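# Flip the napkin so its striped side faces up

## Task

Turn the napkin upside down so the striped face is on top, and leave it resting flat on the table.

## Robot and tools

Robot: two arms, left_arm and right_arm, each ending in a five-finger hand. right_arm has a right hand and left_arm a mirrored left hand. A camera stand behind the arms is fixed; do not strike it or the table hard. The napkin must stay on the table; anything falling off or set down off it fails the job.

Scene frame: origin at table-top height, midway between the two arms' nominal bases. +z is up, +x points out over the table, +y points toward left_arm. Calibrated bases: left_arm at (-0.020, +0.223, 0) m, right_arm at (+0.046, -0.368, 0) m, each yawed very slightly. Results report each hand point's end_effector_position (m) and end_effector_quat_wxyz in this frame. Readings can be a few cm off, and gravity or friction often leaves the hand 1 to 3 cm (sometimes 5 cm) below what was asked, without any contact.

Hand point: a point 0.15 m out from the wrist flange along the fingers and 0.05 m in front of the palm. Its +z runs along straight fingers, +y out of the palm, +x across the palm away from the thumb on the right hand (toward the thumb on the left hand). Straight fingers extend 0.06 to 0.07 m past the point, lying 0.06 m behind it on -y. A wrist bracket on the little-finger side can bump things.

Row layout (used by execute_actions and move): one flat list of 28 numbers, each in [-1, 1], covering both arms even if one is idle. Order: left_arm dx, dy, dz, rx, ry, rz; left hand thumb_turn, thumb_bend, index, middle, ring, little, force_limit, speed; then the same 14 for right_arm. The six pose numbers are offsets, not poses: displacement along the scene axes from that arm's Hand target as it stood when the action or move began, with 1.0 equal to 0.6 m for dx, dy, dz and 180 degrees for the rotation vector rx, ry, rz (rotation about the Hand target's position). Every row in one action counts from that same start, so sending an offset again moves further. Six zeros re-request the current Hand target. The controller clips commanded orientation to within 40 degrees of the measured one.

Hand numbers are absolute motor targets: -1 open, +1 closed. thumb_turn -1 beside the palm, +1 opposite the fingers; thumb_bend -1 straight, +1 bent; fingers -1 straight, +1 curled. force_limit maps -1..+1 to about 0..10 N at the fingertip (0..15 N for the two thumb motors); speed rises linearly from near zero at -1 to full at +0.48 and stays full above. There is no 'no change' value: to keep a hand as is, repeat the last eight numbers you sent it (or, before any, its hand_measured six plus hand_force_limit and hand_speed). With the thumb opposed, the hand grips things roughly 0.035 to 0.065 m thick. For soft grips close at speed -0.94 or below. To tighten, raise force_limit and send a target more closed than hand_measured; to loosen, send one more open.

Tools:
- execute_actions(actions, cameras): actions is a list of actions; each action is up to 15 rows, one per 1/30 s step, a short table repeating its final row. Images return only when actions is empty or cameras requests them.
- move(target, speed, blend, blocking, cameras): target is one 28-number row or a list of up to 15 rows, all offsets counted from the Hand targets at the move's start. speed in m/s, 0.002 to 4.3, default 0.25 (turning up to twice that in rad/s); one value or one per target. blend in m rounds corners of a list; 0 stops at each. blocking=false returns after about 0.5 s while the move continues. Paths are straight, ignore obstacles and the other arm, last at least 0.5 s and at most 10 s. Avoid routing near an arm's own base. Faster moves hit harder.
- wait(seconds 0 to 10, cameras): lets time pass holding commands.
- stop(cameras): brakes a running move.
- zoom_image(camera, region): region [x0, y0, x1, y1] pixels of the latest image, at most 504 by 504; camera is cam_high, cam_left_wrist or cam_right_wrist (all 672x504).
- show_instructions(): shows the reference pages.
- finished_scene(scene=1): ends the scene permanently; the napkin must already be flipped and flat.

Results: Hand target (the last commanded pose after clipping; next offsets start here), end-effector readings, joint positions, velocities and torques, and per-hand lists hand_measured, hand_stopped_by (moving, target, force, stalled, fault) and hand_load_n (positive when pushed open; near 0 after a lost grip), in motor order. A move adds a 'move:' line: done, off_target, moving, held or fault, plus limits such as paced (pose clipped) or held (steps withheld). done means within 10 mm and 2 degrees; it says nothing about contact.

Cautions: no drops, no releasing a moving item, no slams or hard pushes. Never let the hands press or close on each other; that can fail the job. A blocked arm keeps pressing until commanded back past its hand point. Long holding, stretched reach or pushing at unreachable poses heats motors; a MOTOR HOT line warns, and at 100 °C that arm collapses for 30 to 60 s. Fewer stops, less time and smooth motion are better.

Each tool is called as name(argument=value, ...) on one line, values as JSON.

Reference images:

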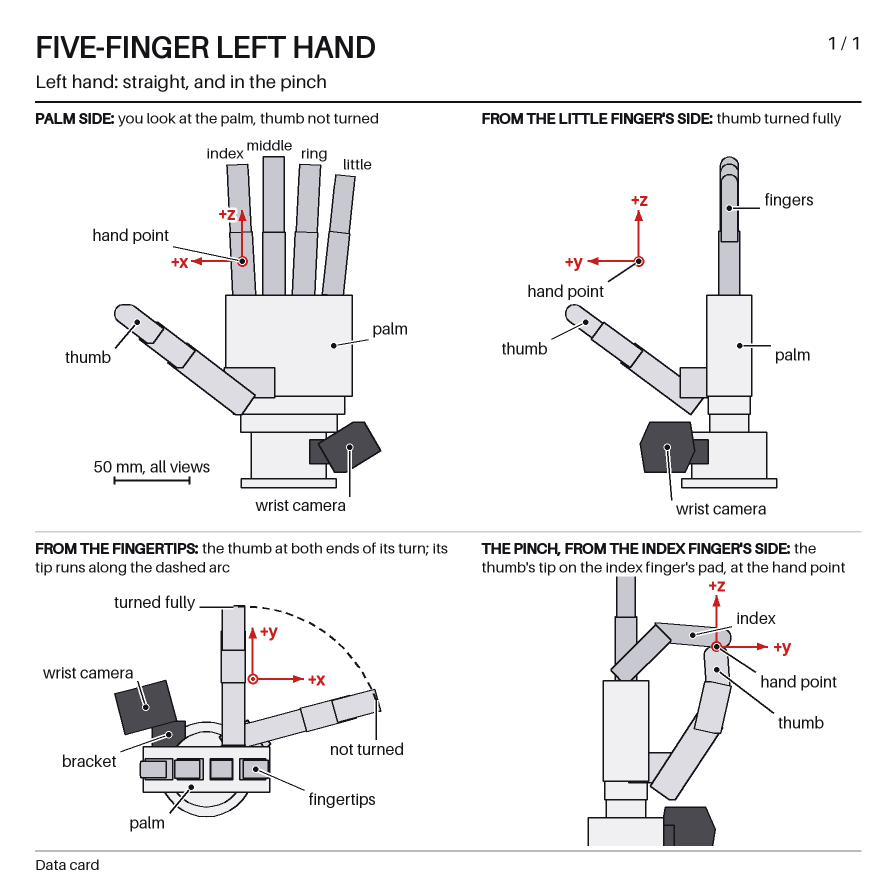

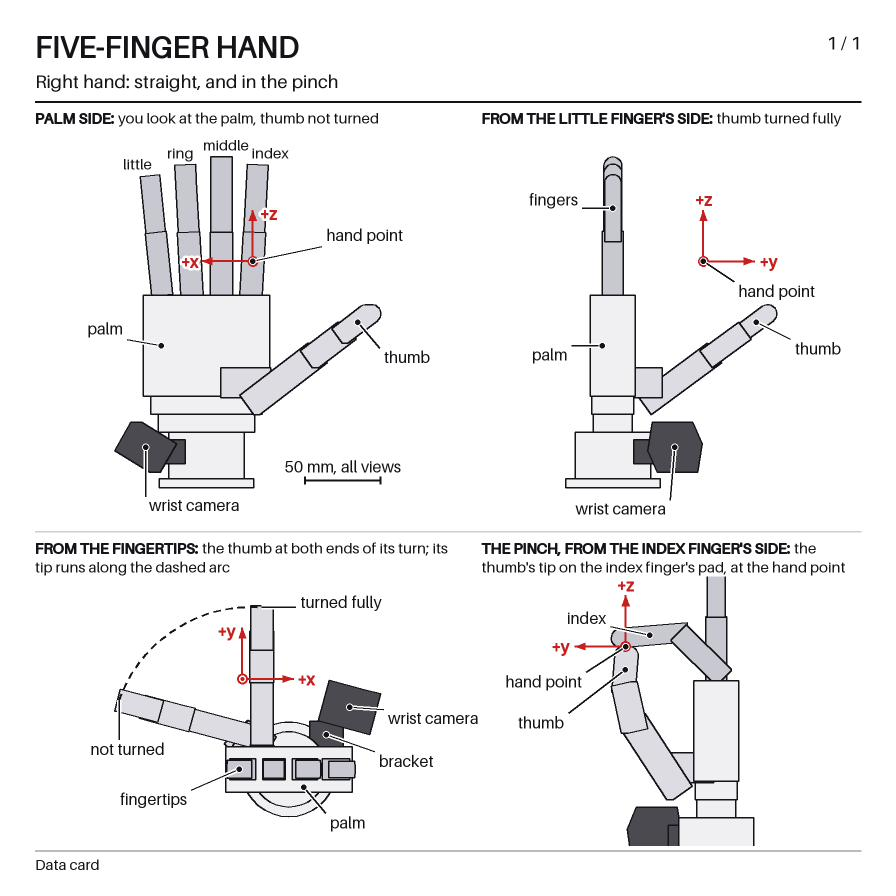

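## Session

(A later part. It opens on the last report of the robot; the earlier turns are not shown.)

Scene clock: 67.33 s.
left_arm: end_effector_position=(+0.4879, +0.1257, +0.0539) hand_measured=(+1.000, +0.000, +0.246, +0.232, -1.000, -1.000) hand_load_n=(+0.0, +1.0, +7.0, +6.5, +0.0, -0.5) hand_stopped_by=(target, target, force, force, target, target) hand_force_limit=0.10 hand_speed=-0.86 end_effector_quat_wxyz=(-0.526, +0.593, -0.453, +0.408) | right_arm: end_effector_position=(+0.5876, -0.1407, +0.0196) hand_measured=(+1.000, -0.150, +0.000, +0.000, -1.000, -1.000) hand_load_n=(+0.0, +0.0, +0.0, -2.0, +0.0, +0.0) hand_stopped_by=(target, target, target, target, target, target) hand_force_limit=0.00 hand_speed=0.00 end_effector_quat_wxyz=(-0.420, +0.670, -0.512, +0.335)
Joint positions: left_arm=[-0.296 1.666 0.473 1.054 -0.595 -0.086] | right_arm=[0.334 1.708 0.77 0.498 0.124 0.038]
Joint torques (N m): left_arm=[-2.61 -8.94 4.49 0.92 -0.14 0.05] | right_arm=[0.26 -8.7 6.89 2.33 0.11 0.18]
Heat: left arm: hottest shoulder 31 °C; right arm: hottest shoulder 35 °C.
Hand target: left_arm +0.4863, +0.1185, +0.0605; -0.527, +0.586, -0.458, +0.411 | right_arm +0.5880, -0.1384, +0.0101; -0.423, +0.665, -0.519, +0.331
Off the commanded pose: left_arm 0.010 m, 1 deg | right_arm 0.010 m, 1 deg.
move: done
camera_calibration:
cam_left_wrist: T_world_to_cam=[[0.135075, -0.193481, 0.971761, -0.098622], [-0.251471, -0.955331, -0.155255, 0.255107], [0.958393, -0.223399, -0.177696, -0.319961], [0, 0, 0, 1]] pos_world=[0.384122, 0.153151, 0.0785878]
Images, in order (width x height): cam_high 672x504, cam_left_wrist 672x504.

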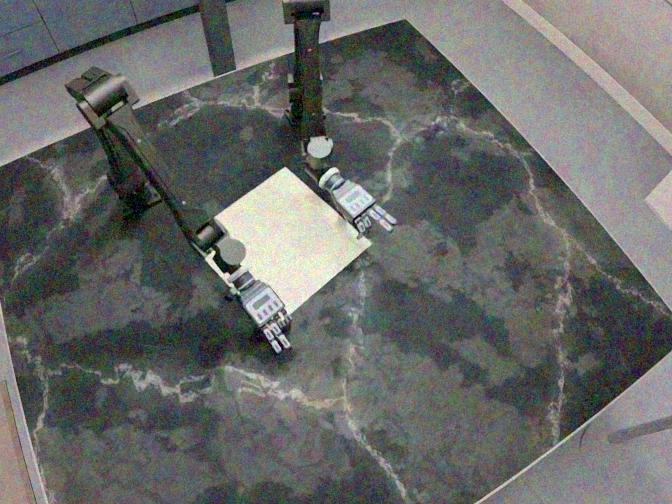

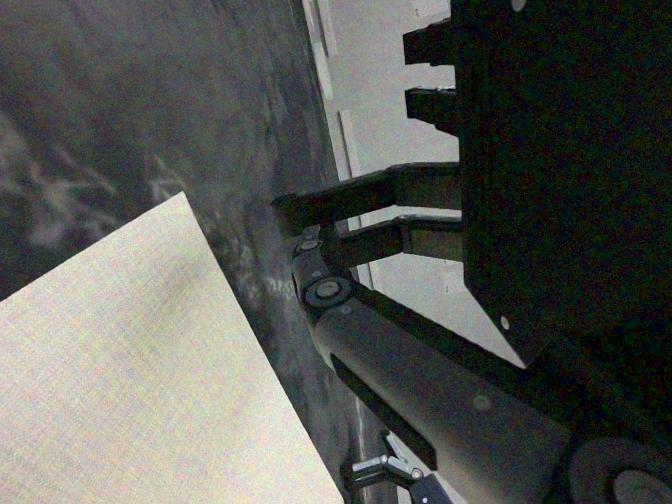

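execute_actions(actions=[[[0,0,0,0,0,0,1,0.0,-0.1,-0.1,-1,-1,0.1,-0.3,0,0,0,0,0,0,1,-0.15,0,0,-1,-1,0,0]],[[0,0,0,0,0,0,1,0.0,0.7,0.7,-1,-1,0.1,-0.86,0,0,0,0,0,0,1,-0.15,0,0,-1,-1,0,0]],[[0,0,0,0,0,0,1,0.0,0.7,0.7,-1,-1,0.1,-0.86,0,0,0,0,0,0,1,-0.15,0,0,-1,-1,0,0]]], cameras=["cam_left_wrist"])

zoom_image(camera="cam_left_wrist", region=[240, 160, 400, 320])

Scene clock: 69.77 s.
left_arm: end_effector_position=(+0.4879, +0.1257, +0.0539) hand_measured=(+1.000, +0.000, +0.248, +0.234, -1.000, -1.000) hand_load_n=(+0.0, +1.0, +7.5, +7.0, +0.0, +0.0) hand_stopped_by=(target, target, force, force, target, target) hand_force_limit=0.10 hand_speed=-0.86 end_effector_quat_wxyz=(-0.526, +0.593, -0.453, +0.408) | right_arm: end_effector_position=(+0.5876, -0.1407, +0.0196) hand_measured=(+1.000, -0.150, +0.000, +0.000, -1.000, -1.000) hand_load_n=(+0.0, +0.0, +0.0, -2.0, +0.0, +0.0) hand_stopped_by=(target, target, target, target, target, target) hand_force_limit=0.00 hand_speed=0.00 end_effector_quat_wxyz=(-0.420, +0.670, -0.512, +0.335)
Joint positions: left_arm=[-0.296 1.666 0.473 1.054 -0.595 -0.086] | right_arm=[0.334 1.708 0.77 0.498 0.124 0.038]
Joint torques (N m): left_arm=[-2.67 -8.94 4.48 0.94 -0.14 0.05] | right_arm=[0.21 -8.7 6.89 2.33 0.1 0.18]
Heat: left arm: hottest shoulder 31 °C; right arm: hottest shoulder 35 °C.
Hand target: left_arm +0.4863, +0.1185, +0.0605; -0.527, +0.586, -0.458, +0.411 | right_arm +0.5880, -0.1384, +0.0101; -0.423, +0.665, -0.519, +0.331
Off the commanded pose: left_arm 0.010 m, 1 deg | right_arm 0.010 m, 1 deg.
Step readings (end_effector_position of left_arm | right_arm):
0: (+0.4879, +0.1257, +0.0539) | (+0.5876, -0.1407, +0.0196)
1: (+0.4879, +0.1257, +0.0539) | (+0.5876, -0.1407, +0.0196)
2: (+0.4879, +0.1257, +0.0539) | (+0.5876, -0.1407, +0.0196)
4: (+0.4879, +0.1257, +0.0539) | (+0.5876, -0.1407, +0.0196)
8: (+0.4879, +0.1257, +0.0539) | (+0.5876, -0.1407, +0.0196)
15: (+0.4879, +0.1257, +0.0539) | (+0.5876, -0.1407, +0.0196)
16: (+0.4879, +0.1257, +0.0539) | (+0.5876, -0.1407, +0.0196)
17: (+0.4879, +0.1257, +0.0539) | (+0.5876, -0.1407, +0.0196)
19: (+0.4879, +0.1257, +0.0539) | (+0.5876, -0.1407, +0.0196)
23: (+0.4879, +0.1257, +0.0539) | (+0.5876, -0.1407, +0.0196)
30: (+0.4879, +0.1257, +0.0539) | (+0.5876, -0.1407, +0.0196)
31: (+0.4879, +0.1257, +0.0539) | (+0.5876, -0.1407, +0.0196)
32: (+0.4879, +0.1257, +0.0539) | (+0.5876, -0.1407, +0.0196)
34: (+0.4879, +0.1257, +0.0539) | (+0.5876, -0.1407, +0.0196)
38: (+0.4879, +0.1257, +0.0539) | (+0.5876, -0.1407, +0.0196)
45: (+0.4879, +0.1257, +0.0539) | (+0.5876, -0.1407, +0.0196)
camera_calibration:
cam_left_wrist: T_world_to_cam=[[0.135075, -0.193481, 0.971761, -0.098622], [-0.251471, -0.955331, -0.155255, 0.255107], [0.958393, -0.223399, -0.177696, -0.319961], [0, 0, 0, 1]] pos_world=[0.384122, 0.153151, 0.0785878]
Images, in order (width x height): cam_left_wrist 672x504.

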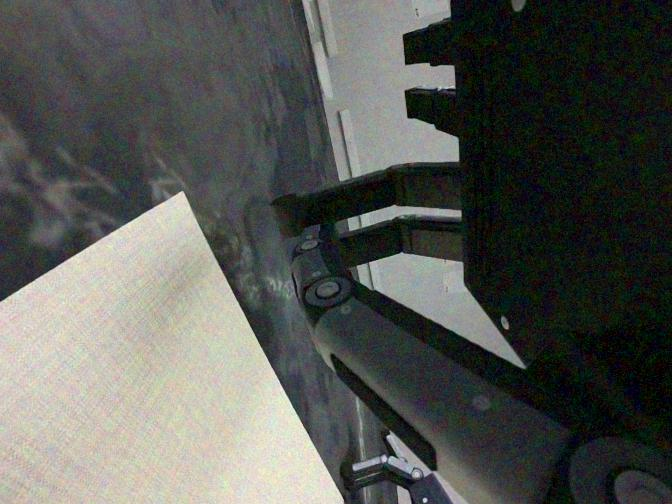

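Scaled by 3.150.

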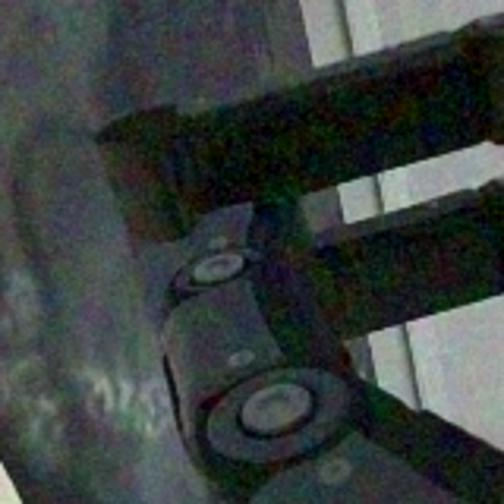

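move(target=[[0, 0.0, -0.06, 0, 0, 0, 1, -0.1, -0.15, -0.15, -1, -1, 0, -0.3, 0, 0, 0, 0, 0, 0, 1, -0.15, 0, 0, -1, -1, 0, 0], [0, 0.0, -0.1, 0, 0, 0, 1, -0.1, -0.15, -0.15, -1, -1, 0, -0.3, 0, 0, 0, 0, 0, 0, 1, -0.15, 0, 0, -1, -1, 0, 0]], speed=0.05, cameras=["cam_left_wrist"])

zoom_image(camera="cam_left_wrist", region=[200, 120, 400, 320])

Scene clock: 75.07 s.
left_arm: end_effector_position=(+0.4865, +0.1267, +0.0030) hand_measured=(+1.000, -0.100, -0.150, -0.150, -1.000, -1.000) hand_load_n=(-0.5, -0.5, +0.0, +0.0, +0.0, +0.0) hand_stopped_by=(target, target, target, target, target, target) hand_force_limit=0.00 hand_speed=-0.30 end_effector_quat_wxyz=(-0.527, +0.593, -0.452, +0.408) | right_arm: end_effector_position=(+0.5876, -0.1407, +0.0196) hand_measured=(+1.000, -0.150, +0.000, +0.000, -1.000, -1.000) hand_load_n=(+0.0, +0.0, +0.0, -2.0, +0.0, -0.5) hand_stopped_by=(target, target, target, target, target, target) hand_force_limit=0.00 hand_speed=0.00 end_effector_quat_wxyz=(-0.420, +0.670, -0.512, +0.335)
Joint positions: left_arm=[-0.296 1.876 0.475 1.264 -0.598 -0.086] | right_arm=[0.334 1.708 0.77 0.498 0.124 0.038]
Joint torques (N m): left_arm=[-2.73 -7.3 3.4 1.92 -0.15 0.05] | right_arm=[0.32 -8.76 6.9 2.32 0.11 0.18]
Heat: left arm: hottest waist 30 °C; right arm: hottest shoulder 35 °C.
Hand target: left_arm +0.4863, +0.1185, +0.0005; -0.527, +0.586, -0.458, +0.411 | right_arm +0.5880, -0.1384, +0.0101; -0.423, +0.665, -0.519, +0.331
Off the commanded pose: left_arm 0.009 m, 1 deg | right_arm 0.010 m, 1 deg.
move: done
camera_calibration:
cam_left_wrist: T_world_to_cam=[[0.134072, -0.192934, 0.972009, -0.0483387], [-0.248296, -0.956117, -0.155531, 0.246391], [0.959361, -0.220493, -0.176093, -0.328309], [0, 0, 0, 1]] pos_world=[0.382626, 0.153863, 0.0274942]
Images, in order (width x height): cam_left_wrist 672x504.

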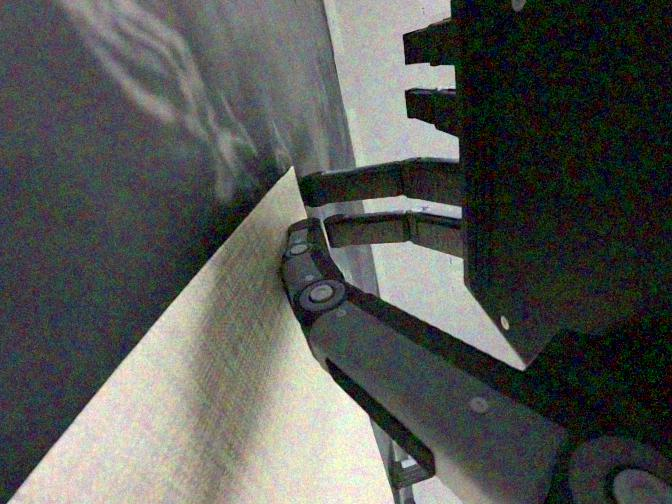

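Scaled by 2.520.

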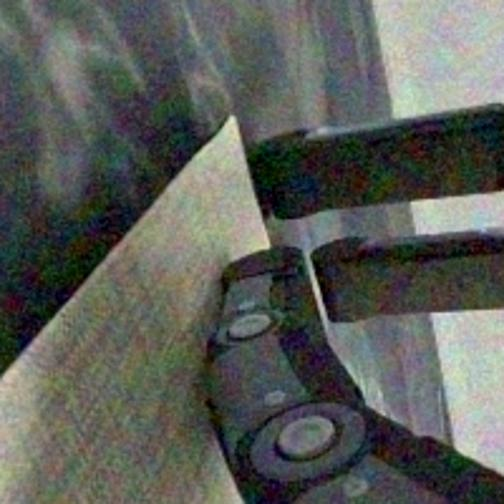

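execute_actions(actions=[[[0,0,-0.012,0,0,0,1,-0.1,-0.15,-0.15,-1,-1,0.1,-0.86,0,0,0,0,0,0,1,-0.15,0,0,-1,-1,0,0]],[[0,0,-0.004,0,0,0,1,-0.1,0.7,0.7,-1,-1,0.1,-0.86,0,0,0,0,0,0,1,-0.15,0,0,-1,-1,0,0]],[[0,0,0,0,0,0,1,-0.1,0.7,0.7,-1,-1,0.1,-0.86,0,0,0,0,0,0,1,-0.15,0,0,-1,-1,0,0]],[[0,0,0,0,0,0,1,-0.1,0.7,0.7,-1,-1,0.1,-0.86,0,0,0,0,0,0,1,-0.15,0,0,-1,-1,0,0]]], cameras=["cam_high", "cam_left_wrist"])

zoom_image(camera="cam_left_wrist", region=[200, 120, 400, 320])

Scene clock: 77.83 s.
left_arm: end_effector_position=(+0.4920, +0.1268, +0.0085) hand_measured=(+1.000, -0.100, +0.250, +0.234, -1.000, -1.000) hand_load_n=(-0.5, +2.0, +6.5, +8.0, +0.0, +0.0) hand_stopped_by=(target, target, force, force, target, target) hand_force_limit=0.10 hand_speed=-0.86 end_effector_quat_wxyz=(-0.533, +0.590, -0.435, +0.422) | right_arm: end_effector_position=(+0.5876, -0.1407, +0.0196) hand_measured=(+1.000, -0.150, +0.000, +0.000, -1.000, -1.000) hand_load_n=(+0.0, +0.0, +0.0, -2.0, +0.0, +0.0) hand_stopped_by=(target, target, target, target, target, target) hand_force_limit=0.00 hand_speed=0.00 end_effector_quat_wxyz=(-0.420, +0.670, -0.512, +0.335)
Joint positions: left_arm=[-0.294 1.902 0.483 1.329 -0.604 -0.086] | right_arm=[0.334 1.708 0.77 0.498 0.124 0.038]
Joint torques (N m): left_arm=[-2.61 -6.59 2.77 0.92 -0.09 0.05] | right_arm=[0.15 -8.7 6.89 2.33 0.1 0.18]
Heat: left arm: hottest waist 30 °C; right arm: hottest shoulder 35 °C.
Hand target: left_arm +0.4863, +0.1185, -0.0091; -0.527, +0.586, -0.458, +0.411 | right_arm +0.5880, -0.1384, +0.0101; -0.423, +0.665, -0.519, +0.331
Off the commanded pose: left_arm 0.020 m, 3 deg | right_arm 0.010 m, 1 deg.
Step readings (end_effector_position of left_arm | right_arm):
0: (+0.4865, +0.1267, +0.0030) | (+0.5876, -0.1407, +0.0196)
1: (+0.4865, +0.1267, +0.0030) | (+0.5876, -0.1407, +0.0196)
2: (+0.4864, +0.1268, +0.0026) | (+0.5876, -0.1407, +0.0196)
4: (+0.4867, +0.1266, +0.0027) | (+0.5876, -0.1407, +0.0196)
8: (+0.4867, +0.1262, +0.0024) | (+0.5876, -0.1407, +0.0196)
15: (+0.4869, +0.1261, +0.0027) | (+0.5876, -0.1407, +0.0196)
16: (+0.4869, +0.1261, +0.0027) | (+0.5876, -0.1407, +0.0196)
17: (+0.4869, +0.1261, +0.0027) | (+0.5876, -0.1407, +0.0196)
19: (+0.4869, +0.1261, +0.0024) | (+0.5876, -0.1407, +0.0196)
23: (+0.4878, +0.1274, +0.0031) | (+0.5876, -0.1407, +0.0196)
30: (+0.4896, +0.1277, +0.0056) | (+0.5876, -0.1407, +0.0196)
31: (+0.4896, +0.1277, +0.0056) | (+0.5876, -0.1407, +0.0196)
32: (+0.4897, +0.1276, +0.0060) | (+0.5876, -0.1407, +0.0196)
34: (+0.4905, +0.1273, +0.0068) | (+0.5876, -0.1407, +0.0196)
38: (+0.4913, +0.1271, +0.0077) | (+0.5876, -0.1407, +0.0196)
45: (+0.4920, +0.1268, +0.0085) | (+0.5876, -0.1407, +0.0196)
46: (+0.4920, +0.1268, +0.0085) | (+0.5876, -0.1407, +0.0196)
47: (+0.4920, +0.1268, +0.0085) | (+0.5876, -0.1407, +0.0196)
49: (+0.4920, +0.1268, +0.0085) | (+0.5876, -0.1407, +0.0196)
53: (+0.4920, +0.1268, +0.0085) | (+0.5876, -0.1407, +0.0196)
60: (+0.4920, +0.1268, +0.0085) | (+0.5876, -0.1407, +0.0196)
camera_calibration:
cam_left_wrist: T_world_to_cam=[[0.0929387, -0.17772, 0.979683, -0.0362158], [-0.23425, -0.960225, -0.151968, 0.242225], [0.967724, -0.215367, -0.130873, -0.337801], [0, 0, 0, 1]] pos_world=[0.387005, 0.153403, 0.0280814]
Images, in order (width x height): cam_high 672x504, cam_left_wrist 672x504.

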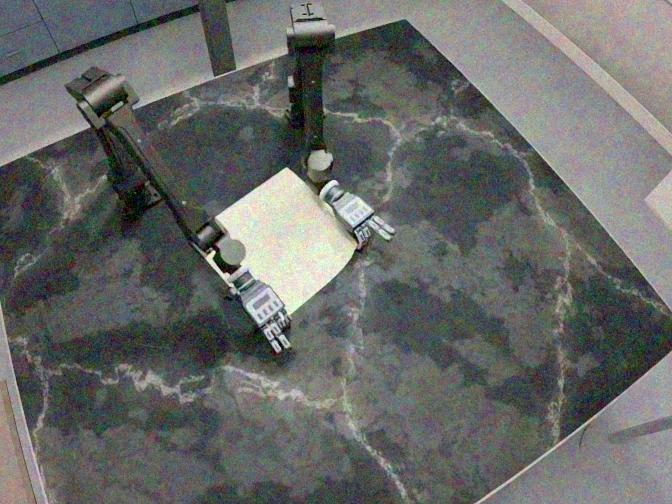

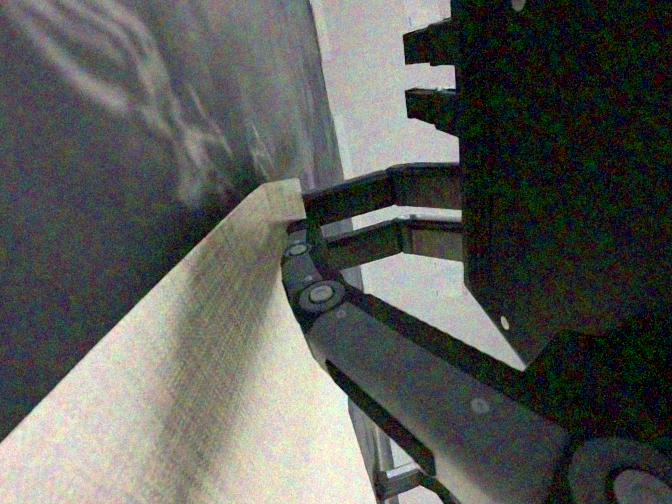

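Scaled by 2.520.

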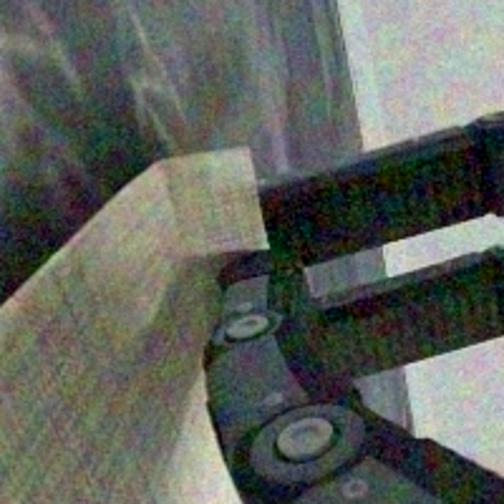

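move(target=[0, 0, 0.09, 0, 0, 0, 1, -0.1, 0.7, 0.7, -1, -1, 0.1, -0.86, 0, 0, 0, 0, 0, 0, 1, -0.15, 0, 0, -1, -1, 0, 0], speed=0.03, cameras=["cam_high", "cam_left_wrist"])

Scene clock: 81.80 s.
left_arm: end_effector_position=(+0.4882, +0.1205, +0.0394) hand_measured=(+1.000, -0.100, +0.250, +0.234, -1.000, -1.000) hand_load_n=(+0.0, +2.5, +6.5, +7.0, +0.0, +0.0) hand_stopped_by=(target, target, force, force, target, target) hand_force_limit=0.10 hand_speed=-0.86 end_effector_quat_wxyz=(-0.524, +0.591, -0.455, +0.412) | right_arm: end_effector_position=(+0.5876, -0.1407, +0.0196) hand_measured=(+1.000, -0.150, +0.000, +0.000, -1.000, -1.000) hand_load_n=(+0.0, +0.0, +0.0, -2.0, +0.0, +0.0) hand_stopped_by=(target, target, target, target, target, target) hand_force_limit=0.00 hand_speed=0.00 end_effector_quat_wxyz=(-0.420, +0.670, -0.512, +0.335)
Joint positions: left_arm=[-0.305 1.729 0.475 1.118 -0.595 -0.086] | right_arm=[0.334 1.708 0.77 0.498 0.124 0.038]
Joint torques (N m): left_arm=[-2.49 -9.41 3.73 0.92 -0.14 0.06] | right_arm=[0.15 -8.76 6.9 2.33 0.11 0.17]
Heat: left arm: hottest waist 30 °C; right arm: hottest shoulder 35 °C.
Hand target: left_arm +0.4863, +0.1185, +0.0449; -0.527, +0.586, -0.458, +0.411 | right_arm +0.5880, -0.1384, +0.0101; -0.423, +0.665, -0.519, +0.331
Off the commanded pose: left_arm 0.006 m, 1 deg | right_arm 0.010 m, 1 deg.
move: done
camera_calibration:
cam_left_wrist: T_world_to_cam=[[0.130488, -0.193706, 0.972343, -0.0833757], [-0.259829, -0.953132, -0.15501, 0.251759], [0.956798, -0.232416, -0.174703, -0.322231], [0, 0, 0, 1]] pos_world=[0.384603, 0.148918, 0.0638003]
Images, in order (width x height): cam_high 672x504, cam_left_wrist 672x504.

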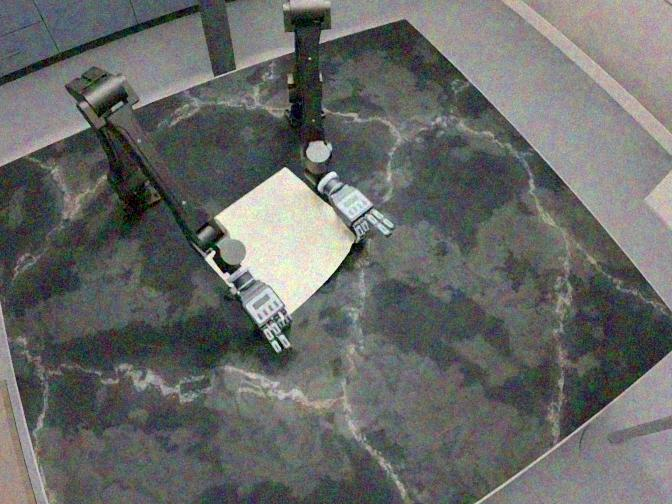

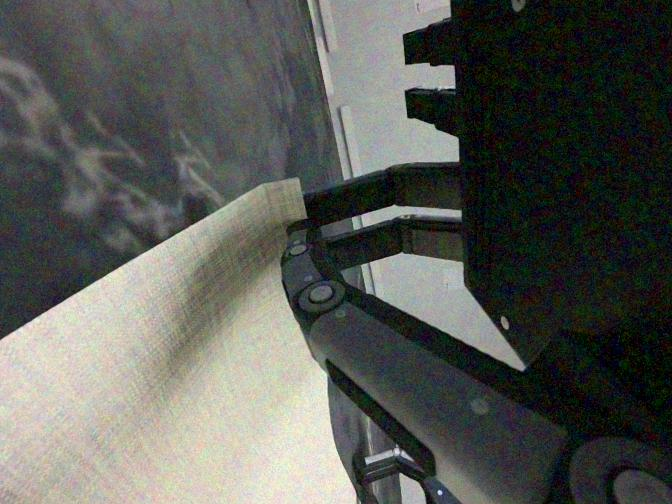

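move(target=[[0, 0, 0, 0, 0, 0, 1, -0.1, 0.7, 0.7, -1, -1, 0.1, -0.86, -0.0288, -0.0243, 0.0832, 0.0255, -0.1024, 0, 1, -0.1, -0.15, -0.15, -1, -1, 0, -0.3], [0, 0, 0, 0, 0, 0, 1, -0.1, 0.7, 0.7, -1, -1, 0.1, -0.86, -0.0288, -0.0243, 0.0332, 0.0255, -0.1024, 0, 1, -0.1, -0.15, -0.15, -1, -1, 0, -0.3]], speed=0.06, cameras=["all"])

zoom_image(camera="cam_right_wrist", region=[270, 120, 470, 320])

Scene clock: 86.90 s.
left_arm: end_effector_position=(+0.4882, +0.1205, +0.0394) hand_measured=(+1.000, -0.100, +0.250, +0.234, -1.000, -1.000) hand_load_n=(-0.5, +2.0, +6.5, +7.0, +0.0, +0.0) hand_stopped_by=(target, target, force, force, target, target) hand_force_limit=0.10 hand_speed=-0.86 end_effector_quat_wxyz=(-0.524, +0.591, -0.455, +0.412) | right_arm: end_effector_position=(+0.5680, -0.1483, +0.0313) hand_measured=(+1.000, -0.100, -0.150, -0.150, -1.000, -1.000) hand_load_n=(+0.0, +0.0, +0.0, +0.0, -0.5, +0.0) hand_stopped_by=(target, target, target, target, target, target) hand_force_limit=0.00 hand_speed=-0.30 end_effector_quat_wxyz=(-0.530, +0.588, -0.464, +0.399)
Joint positions: left_arm=[-0.305 1.729 0.475 1.118 -0.595 -0.086] | right_arm=[0.335 1.806 0.577 1.107 0.127 0.038]
Joint torques (N m): left_arm=[-2.61 -9.35 3.69 0.91 -0.13 0.05] | right_arm=[-0.26 -8.47 4.67 2.52 0.21 -0.16]
Heat: left arm: hottest shoulder 31 °C; right arm: hottest shoulder 35 °C.
Hand target: left_arm +0.4863, +0.1185, +0.0449; -0.527, +0.586, -0.458, +0.411 | right_arm +0.5707, -0.1530, +0.0300; -0.527, +0.586, -0.458, +0.412
Off the commanded pose: left_arm 0.006 m, 1 deg | right_arm 0.006 m, 2 deg.
move: done
camera_calibration:
cam_left_wrist: T_world_to_cam=[[0.130488, -0.193706, 0.972343, -0.0833757], [-0.259829, -0.953132, -0.15501, 0.251759], [0.956798, -0.232416, -0.174703, -0.322231], [0, 0, 0, 1]] pos_world=[0.384603, 0.148918, 0.0638003]
cam_right_wrist: T_world_to_cam=[[-0.0330352, -0.274739, -0.960951, 0.0088572], [-0.710684, 0.682489, -0.170694, 0.511548], [0.702735, 0.677294, -0.217799, -0.178563], [0, 0, 0, 1]] pos_world=[0.489324, -0.225753, 0.0569388]

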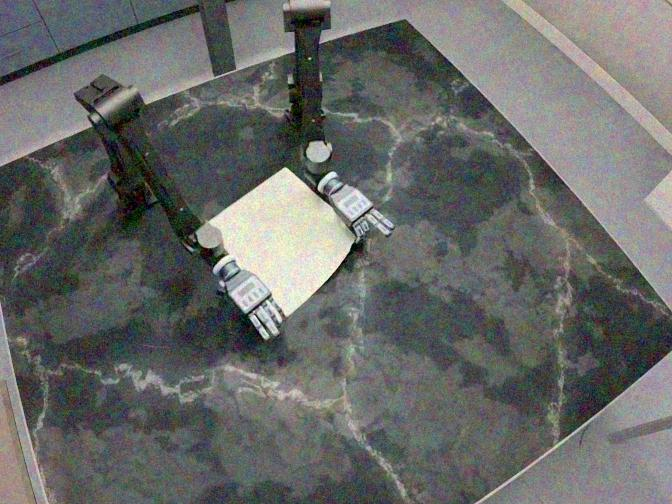

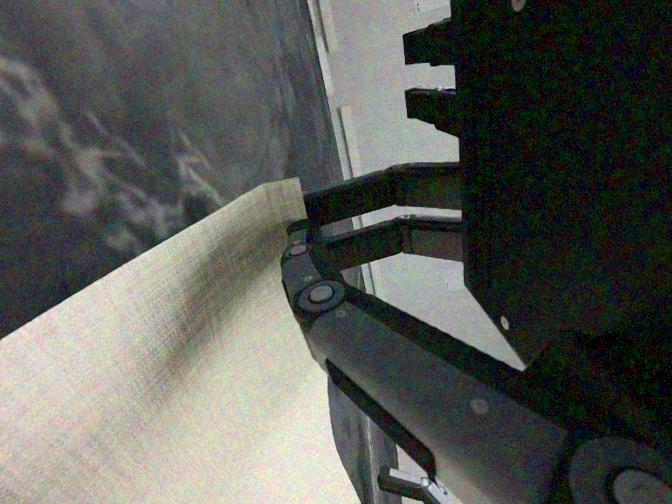

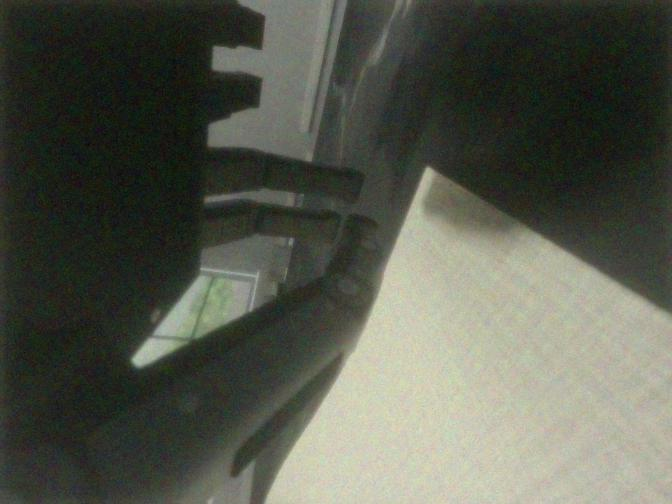

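Scaled by 2.520.

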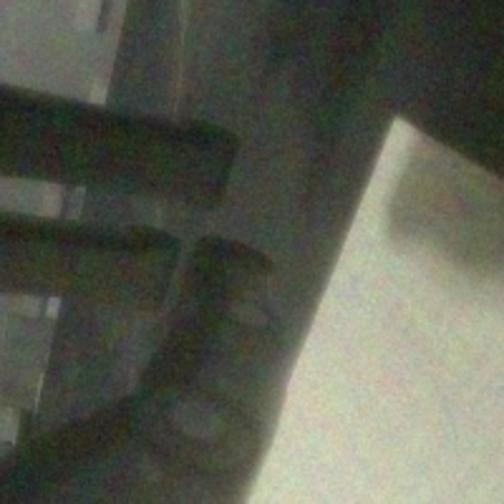

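move(target=[0, 0, 0, 0, 0, 0, 1, -0.1, 0.7, 0.7, -1, -1, 0.1, -0.86, 0.001, -0.005, -0.05, 0, 0, 0, 1, -0.1, -0.15, -0.15, -1, -1, 0, -0.3], speed=0.05, cameras=["cam_right_wrist"])

zoom_image(camera="cam_right_wrist", region=[270, 120, 470, 320])

Scene clock: 88.83 s.
left_arm: end_effector_position=(+0.4882, +0.1205, +0.0394) hand_measured=(+1.000, -0.100, +0.250, +0.234, -1.000, -1.000) hand_load_n=(-0.5, +2.0, +6.5, +7.0, +0.0, +0.0) hand_stopped_by=(target, target, force, force, target, target) hand_force_limit=0.10 hand_speed=-0.86 end_effector_quat_wxyz=(-0.524, +0.591, -0.455, +0.412) | right_arm: end_effector_position=(+0.5674, -0.1485, +0.0081) hand_measured=(+1.000, -0.100, -0.150, -0.150, -1.000, -1.000) hand_load_n=(-0.5, -1.5, +0.0, -0.5, -0.5, +0.0) hand_stopped_by=(target, target, target, target, target, target) hand_force_limit=0.00 hand_speed=-0.30 end_effector_quat_wxyz=(-0.534, +0.583, -0.461, +0.402)
Joint positions: left_arm=[-0.305 1.729 0.475 1.118 -0.595 -0.086] | right_arm=[0.335 1.903 0.577 1.219 0.127 0.038]
Joint torques (N m): left_arm=[-2.55 -9.29 3.71 0.94 -0.12 0.05] | right_arm=[-0.91 -8.06 4.27 2.19 -0.08 -0.16]
Heat: left arm: hottest shoulder 31 °C; right arm: hottest shoulder 35 °C.
Hand target: left_arm +0.4863, +0.1185, +0.0449; -0.527, +0.586, -0.458, +0.411 | right_arm +0.5713, -0.1560, +0.0000; -0.527, +0.586, -0.458, +0.412
Off the commanded pose: left_arm 0.006 m, 1 deg | right_arm 0.012 m, 2 deg.
move: off_target (right_arm)
camera_calibration:
cam_right_wrist: T_world_to_cam=[[-0.0193856, -0.269233, -0.96288, -0.0204743], [-0.708198, 0.683503, -0.176858, 0.506162], [0.705748, 0.678481, -0.20392, -0.184712], [0, 0, 0, 1]] pos_world=[0.488426, -0.226152, 0.0321377]
Images, in order (width x height): cam_right_wrist 672x504.

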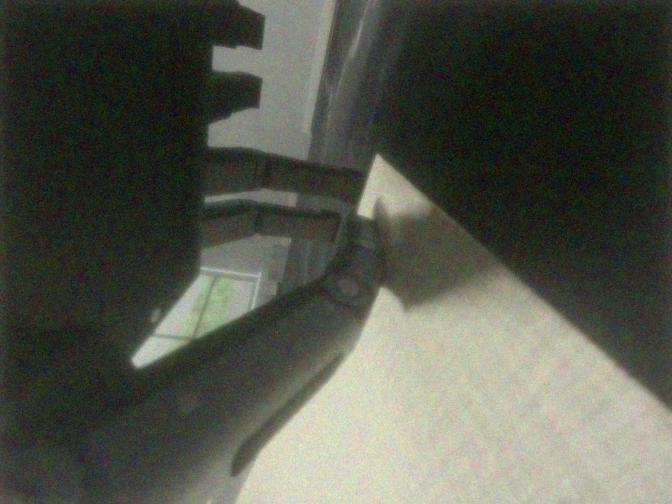

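Scaled by 2.520.

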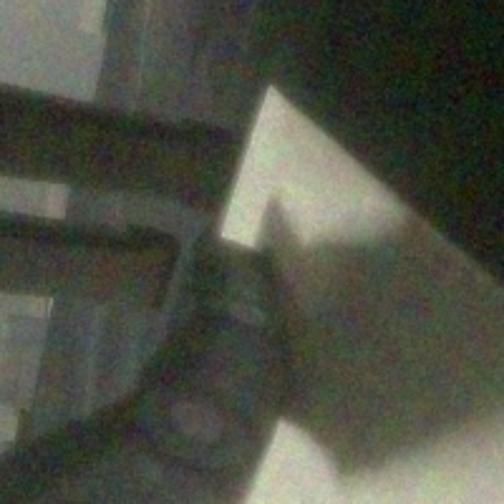

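execute_actions(actions=[[[0,0,0,0,0,0,1,-0.1,0.7,0.7,-1,-1,0.1,-0.86,0,0,-0.015,0,0,0,1,-0.1,-0.15,-0.15,-1,-1,0.1,-0.86]],[[0,0,0,0,0,0,1,-0.1,0.7,0.7,-1,-1,0.1,-0.86,0,0,-0.004,0,0,0,1,-0.1,0.7,0.7,-1,-1,0.1,-0.86]],[[0,0,0,0,0,0,1,-0.1,0.7,0.7,-1,-1,0.1,-0.86,0,0,0,0,0,0,1,-0.1,0.7,0.7,-1,-1,0.1,-0.86]],[[0,0,0,0,0,0,1,-0.1,0.7,0.7,-1,-1,0.1,-0.86,0,0,0,0,0,0,1,-0.1,0.7,0.7,-1,-1,0.1,-0.86]]], cameras=["cam_high", "cam_right_wrist"])

zoom_image(camera="cam_right_wrist", region=[270, 120, 470, 320])

Scene clock: 91.60 s.
left_arm: end_effector_position=(+0.4882, +0.1205, +0.0394) hand_measured=(+1.000, -0.100, +0.250, +0.234, -1.000, -1.000) hand_load_n=(+0.0, +2.0, +6.5, +7.0, +0.0, +0.0) hand_stopped_by=(target, target, force, force, target, target) hand_force_limit=0.10 hand_speed=-0.86 end_effector_quat_wxyz=(-0.524, +0.591, -0.455, +0.412) | right_arm: end_effector_position=(+0.5753, -0.1482, +0.0140) hand_measured=(+1.000, -0.100, +0.250, +0.236, -1.000, -1.000) hand_load_n=(-0.5, +1.0, +8.5, +9.0, +0.0, +0.0) hand_stopped_by=(target, target, force, force, target, target) hand_force_limit=0.10 hand_speed=-0.86 end_effector_quat_wxyz=(+0.549, -0.568, +0.454, -0.412)
Joint positions: left_arm=[-0.305 1.729 0.475 1.118 -0.595 -0.086] | right_arm=[0.331 1.93 0.589 1.282 0.127 0.038]
Joint torques (N m): left_arm=[-2.49 -9.23 3.71 0.91 -0.13 0.05] | right_arm=[-0.91 -7.53 3.25 1.29 -0.1 -0.16]
Heat: left arm: hottest shoulder 31 °C; right arm: hottest shoulder 35 °C.
Hand target: left_arm +0.4863, +0.1185, +0.0449; -0.527, +0.586, -0.458, +0.411 | right_arm +0.5713, -0.1560, -0.0114; +0.527, -0.586, +0.458, -0.412
Off the commanded pose: left_arm 0.006 m, 1 deg | right_arm 0.027 m, 3 deg.
Step readings (end_effector_position of left_arm | right_arm):
0: (+0.4882, +0.1205, +0.0394) | (+0.5674, -0.1485, +0.0081)
1: (+0.4882, +0.1205, +0.0394) | (+0.5674, -0.1485, +0.0081)
2: (+0.4882, +0.1205, +0.0394) | (+0.5675, -0.1485, +0.0081)
4: (+0.4882, +0.1205, +0.0394) | (+0.5676, -0.1484, +0.0072)
8: (+0.4882, +0.1205, +0.0394) | (+0.5681, -0.1482, +0.0074)
15: (+0.4882, +0.1205, +0.0394) | (+0.5682, -0.1482, +0.0074)
16: (+0.4882, +0.1205, +0.0394) | (+0.5682, -0.1482, +0.0074)
17: (+0.4882, +0.1205, +0.0394) | (+0.5683, -0.1481, +0.0078)
19: (+0.4882, +0.1205, +0.0394) | (+0.5689, -0.1479, +0.0075)
23: (+0.4882, +0.1205, +0.0394) | (+0.5701, -0.1484, +0.0084)
30: (+0.4882, +0.1205, +0.0394) | (+0.5723, -0.1475, +0.0112)
31: (+0.4882, +0.1205, +0.0394) | (+0.5733, -0.1480, +0.0117)
32: (+0.4882, +0.1205, +0.0394) | (+0.5733, -0.1480, +0.0117)
34: (+0.4882, +0.1205, +0.0394) | (+0.5734, -0.1480, +0.0121)
38: (+0.4882, +0.1205, +0.0394) | (+0.5742, -0.1477, +0.0131)
45: (+0.4882, +0.1205, +0.0394) | (+0.5753, -0.1482, +0.0140)
46: (+0.4882, +0.1205, +0.0394) | (+0.5753, -0.1482, +0.0140)
47: (+0.4882, +0.1205, +0.0394) | (+0.5753, -0.1482, +0.0140)
49: (+0.4882, +0.1205, +0.0394) | (+0.5753, -0.1482, +0.0140)
53: (+0.4882, +0.1205, +0.0394) | (+0.5753, -0.1482, +0.0140)
60: (+0.4882, +0.1205, +0.0394) | (+0.5753, -0.1482, +0.0140)
camera_calibration:
cam_right_wrist: T_world_to_cam=[[0.0220286, -0.252159, -0.967435, -0.0357969], [-0.69683, 0.690017, -0.195717, 0.507208], [0.716898, 0.678449, -0.160512, -0.19627], [0, 0, 0, 1]] pos_world=[0.494932, -0.225849, 0.0331346]
Images, in order (width x height): cam_high 672x504, cam_right_wrist 672x504.

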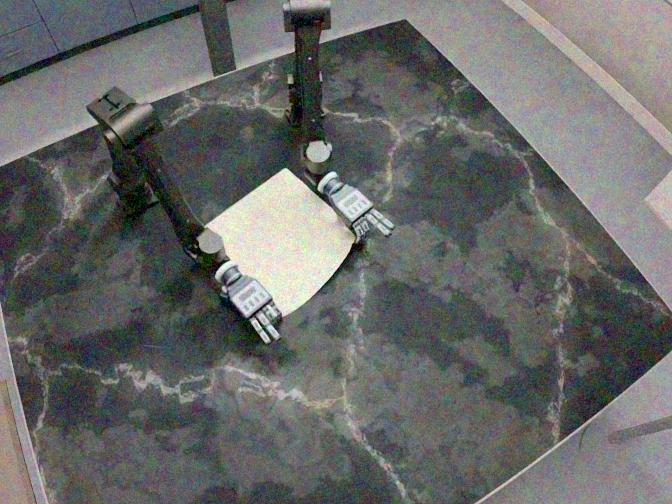

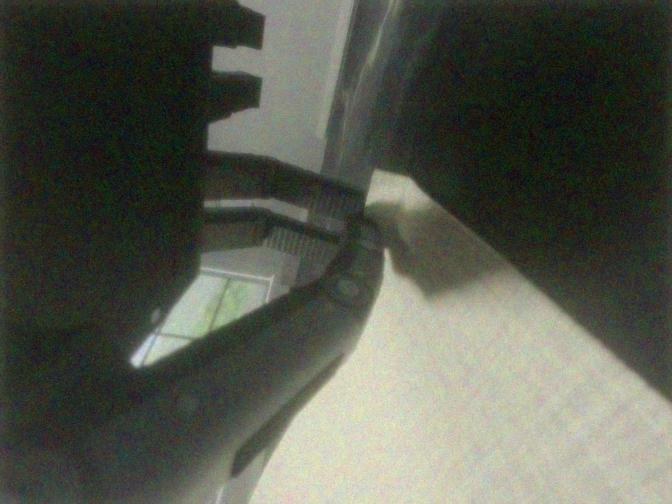

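Scaled by 2.520.

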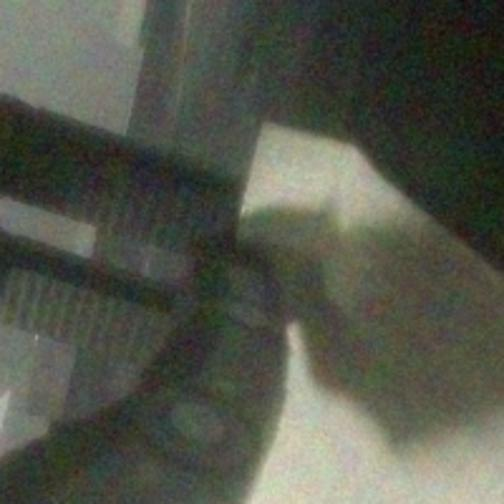

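move(target=[0, 0, 0, 0, 0, 0, 1, -0.1, 0.7, 0.7, -1, -1, 0.1, -0.86, 0, 0, 0.1, 0, 0, 0, 1, -0.1, 0.7, 0.7, -1, -1, 0.1, -0.86], speed=0.03, cameras=["cam_high", "cam_right_wrist"])

Scene clock: 94.73 s.
left_arm: end_effector_position=(+0.4882, +0.1205, +0.0394) hand_measured=(+1.000, -0.100, +0.250, +0.234, -1.000, -1.000) hand_load_n=(-0.5, +2.0, +6.5, +7.0, +0.0, +0.0) hand_stopped_by=(target, target, force, force, target, target) hand_force_limit=0.10 hand_speed=-0.86 end_effector_quat_wxyz=(-0.524, +0.591, -0.455, +0.412) | right_arm: end_effector_position=(+0.5675, -0.1485, +0.0395) hand_measured=(+1.000, -0.100, +0.250, +0.236, -1.000, -1.000) hand_load_n=(-0.5, +1.5, +7.0, +7.0, +0.0, +0.0) hand_stopped_by=(target, target, force, force, target, target) hand_force_limit=0.10 hand_speed=-0.86 end_effector_quat_wxyz=(-0.531, +0.586, -0.463, +0.400)
Joint positions: left_arm=[-0.305 1.729 0.475 1.118 -0.595 -0.086] | right_arm=[0.335 1.78 0.574 1.088 0.127 0.038]
Joint torques (N m): left_arm=[-2.61 -9.35 3.73 0.92 -0.13 0.05] | right_arm=[-0.97 -11.22 5.07 1.02 -0.07 -0.16]
Heat: left arm: hottest shoulder 31 °C; right arm: hottest shoulder 35 °C.
Hand target: left_arm +0.4863, +0.1185, +0.0449; -0.527, +0.586, -0.458, +0.411 | right_arm +0.5713, -0.1560, +0.0486; -0.527, +0.586, -0.458, +0.412
Off the commanded pose: left_arm 0.006 m, 1 deg | right_arm 0.012 m, 2 deg.
move: off_target (right_arm)
camera_calibration:
cam_right_wrist: T_world_to_cam=[[-0.0289385, -0.273167, -0.961531, 0.0145449], [-0.709983, 0.682741, -0.172596, 0.512478], [0.703624, 0.677676, -0.213701, -0.176875], [0, 0, 0, 1]] pos_world=[0.488724, -0.226053, 0.0646385]
Images, in order (width x height): cam_high 672x504, cam_right_wrist 672x504.

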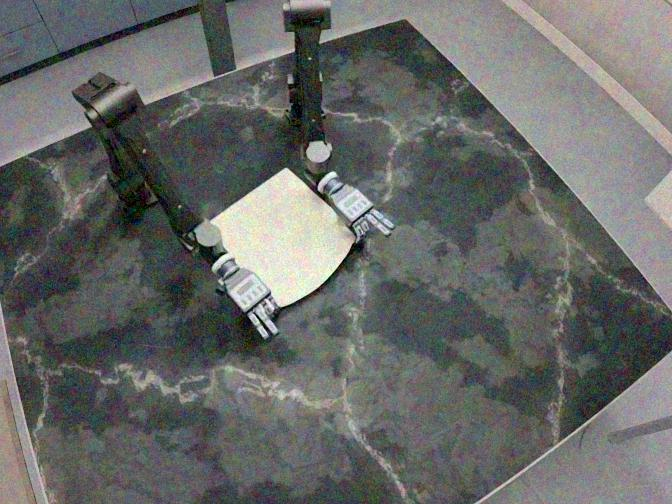

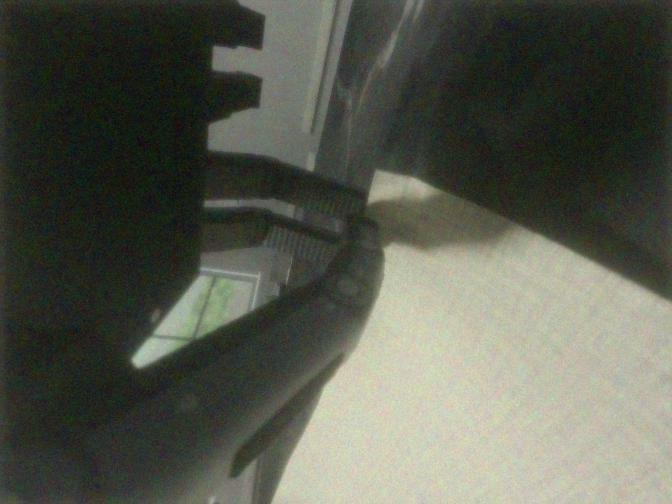

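move(target=[0, 0, 0.25, 0, 0, 0, 1, -0.1, 0.7, 0.7, -1, -1, 0.1, -0.86, 0, 0, 0.25, 0, 0, 0, 1, -0.1, 0.7, 0.7, -1, -1, 0.1, -0.86], speed=0.08, cameras=["all"])

Scene clock: 99.40 s.
left_arm: end_effector_position=(+0.4699, +0.1264, +0.1600) hand_measured=(+1.000, -0.100, +0.250, +0.234, -1.000, -1.000) hand_load_n=(-0.5, +2.0, +6.5, +7.0, +0.0, +0.0) hand_stopped_by=(target, target, force, force, target, target) hand_force_limit=0.10 hand_speed=-0.86 end_effector_quat_wxyz=(-0.517, +0.596, -0.473, +0.392) | right_arm: end_effector_position=(+0.5518, -0.1521, +0.1636) hand_measured=(+1.000, -0.100, +0.250, +0.236, -1.000, -1.000) hand_load_n=(-0.5, +1.5, +7.0, +7.0, +0.0, +0.0) hand_stopped_by=(target, target, force, force, target, target) hand_force_limit=0.10 hand_speed=-0.86 end_effector_quat_wxyz=(-0.517, +0.600, -0.470, +0.390)
Joint positions: left_arm=[-0.306 1.235 0.536 0.508 -0.595 -0.086] | right_arm=[0.34 1.341 0.632 0.545 0.127 0.038]
Joint torques (N m): left_arm=[-2.61 -6.48 12.44 0.9 -0.2 0.05] | right_arm=[-0.91 -8.41 13.82 1.02 -0.04 -0.16]
Heat: left arm: hottest shoulder 31 °C; right arm: hottest shoulder 36 °C.
Hand target: left_arm +0.4863, +0.1185, +0.1949; -0.527, +0.586, -0.458, +0.411 | right_arm +0.5713, -0.1560, +0.1986; -0.527, +0.586, -0.458, +0.412
Off the commanded pose: left_arm 0.039 m, 3 deg | right_arm 0.040 m, 4 deg.
move: off_target (left_arm, right_arm)
camera_calibration:
cam_left_wrist: T_world_to_cam=[[0.180237, -0.212344, 0.960429, -0.216234], [-0.269401, -0.949741, -0.159424, 0.276164], [0.946012, -0.230006, -0.228384, -0.268981], [0, 0, 0, 1]] pos_world=[0.367831, 0.154501, 0.190274]
cam_right_wrist: T_world_to_cam=[[-0.0684133, -0.289998, -0.954579, 0.150549], [-0.720028, 0.67665, -0.153961, 0.526778], [0.690564, 0.676791, -0.255098, -0.122978], [0, 0, 0, 1]] pos_world=[0.474519, -0.229555, 0.193442]

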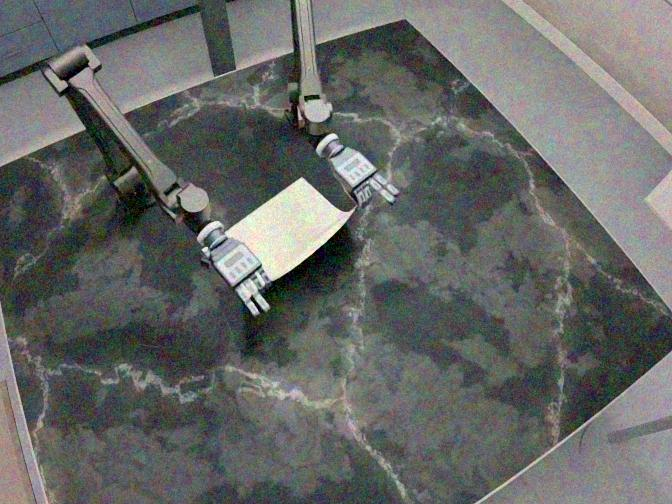

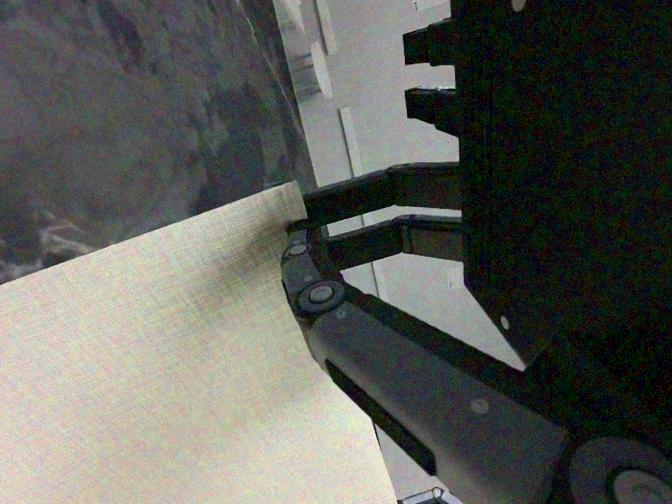

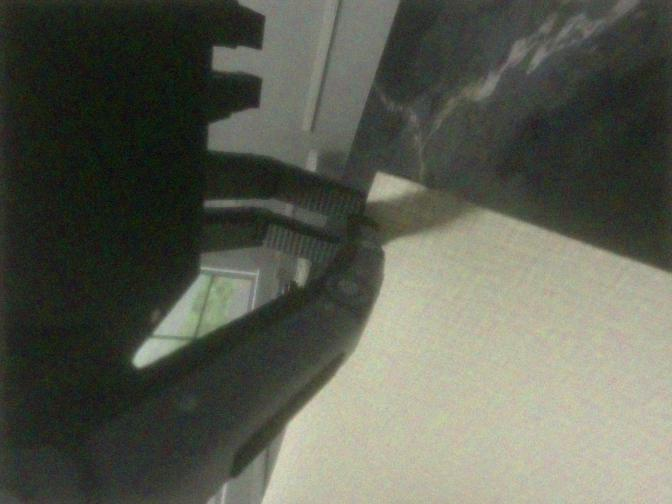

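move(target=[0.129, 0.0327, 0.383, 0, 0, 0, 1, -0.1, 0.7, 0.7, -1, -1, 0.1, -0.86, 0.129, 0.0327, 0.383, 0, 0, 0, 1, -0.1, 0.7, 0.7, -1, -1, 0.1, -0.86], speed=0.1, cameras=["all"])

Scene clock: 103.37 s.
left_arm: end_effector_position=(+0.5525, +0.1292, +0.3884) hand_measured=(+1.000, -0.100, +0.250, +0.234, -1.000, -1.000) hand_load_n=(+0.0, +2.0, +7.0, +7.0, +0.0, +0.0) hand_stopped_by=(target, target, force, force, target, target) hand_force_limit=0.10 hand_speed=-0.86 end_effector_quat_wxyz=(-0.513, +0.592, -0.475, +0.403) | right_arm: end_effector_position=(+0.6347, -0.1298, +0.3977) hand_measured=(+1.000, -0.100, +0.250, +0.236, -1.000, -1.000) hand_load_n=(+0.0, +2.0, +7.0, +7.0, +0.0, +0.0) hand_stopped_by=(target, target, force, force, target, target) hand_force_limit=0.10 hand_speed=-0.86 end_effector_quat_wxyz=(-0.521, +0.592, -0.470, +0.396)
Joint positions: left_arm=[-0.219 1.198 1.151 -0.124 -0.487 -0.07] | right_arm=[0.32 1.32 1.27 -0.096 0.118 0.038]
Joint torques (N m): left_arm=[-0.73 -6.18 15.36 0.98 -0.06 0.07] | right_arm=[-1.14 -7.94 17.4 1.02 -0.16 -0.19]
Heat: left arm: hottest shoulder 31 °C; right arm: hottest shoulder 36 °C.
Hand target: left_arm +0.5637, +0.1381, +0.4247; -0.527, +0.586, -0.458, +0.411 | right_arm +0.6487, -0.1364, +0.4284; -0.527, +0.586, -0.458, +0.412
Off the commanded pose: left_arm 0.039 m, 3 deg | right_arm 0.034 m, 3 deg.
move: off_target (left_arm, right_arm)
camera_calibration:
cam_left_wrist: T_world_to_cam=[[0.16678, -0.206581, 0.96411, -0.444635], [-0.287404, -0.94553, -0.152882, 0.344281], [0.943177, -0.251591, -0.217068, -0.294308], [0, 0, 0, 1]] pos_world=[0.450689, 0.15963, 0.417427]
cam_right_wrist: T_world_to_cam=[[-0.0557496, -0.281538, -0.957929, 0.38046], [-0.710054, 0.685682, -0.1602, 0.604745], [0.701937, 0.67125, -0.238134, -0.150308], [0, 0, 0, 1]] pos_world=[0.556119, -0.206654, 0.42554]

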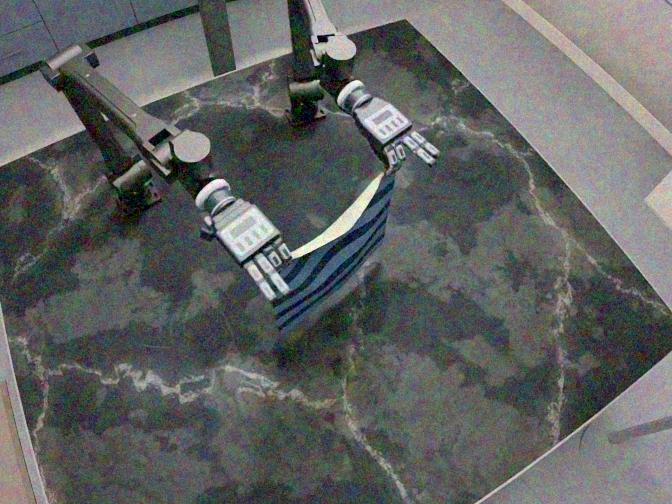

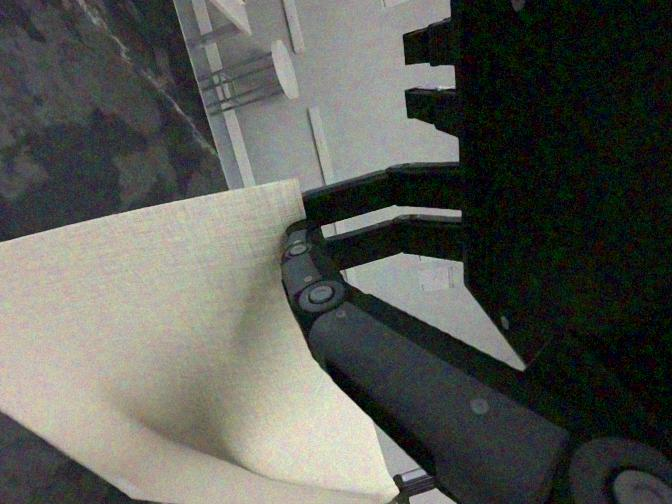

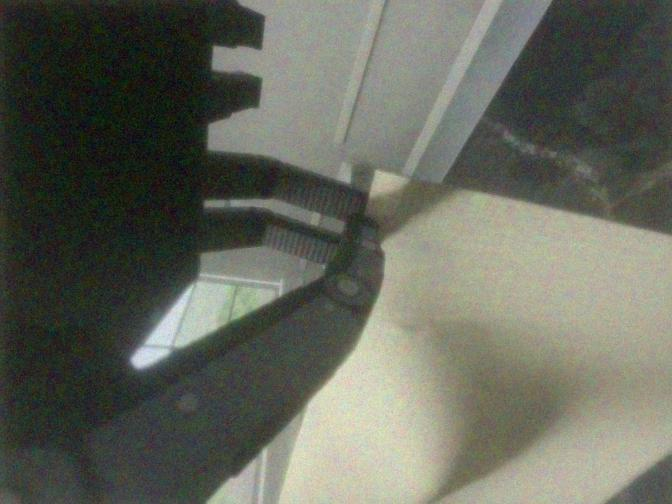

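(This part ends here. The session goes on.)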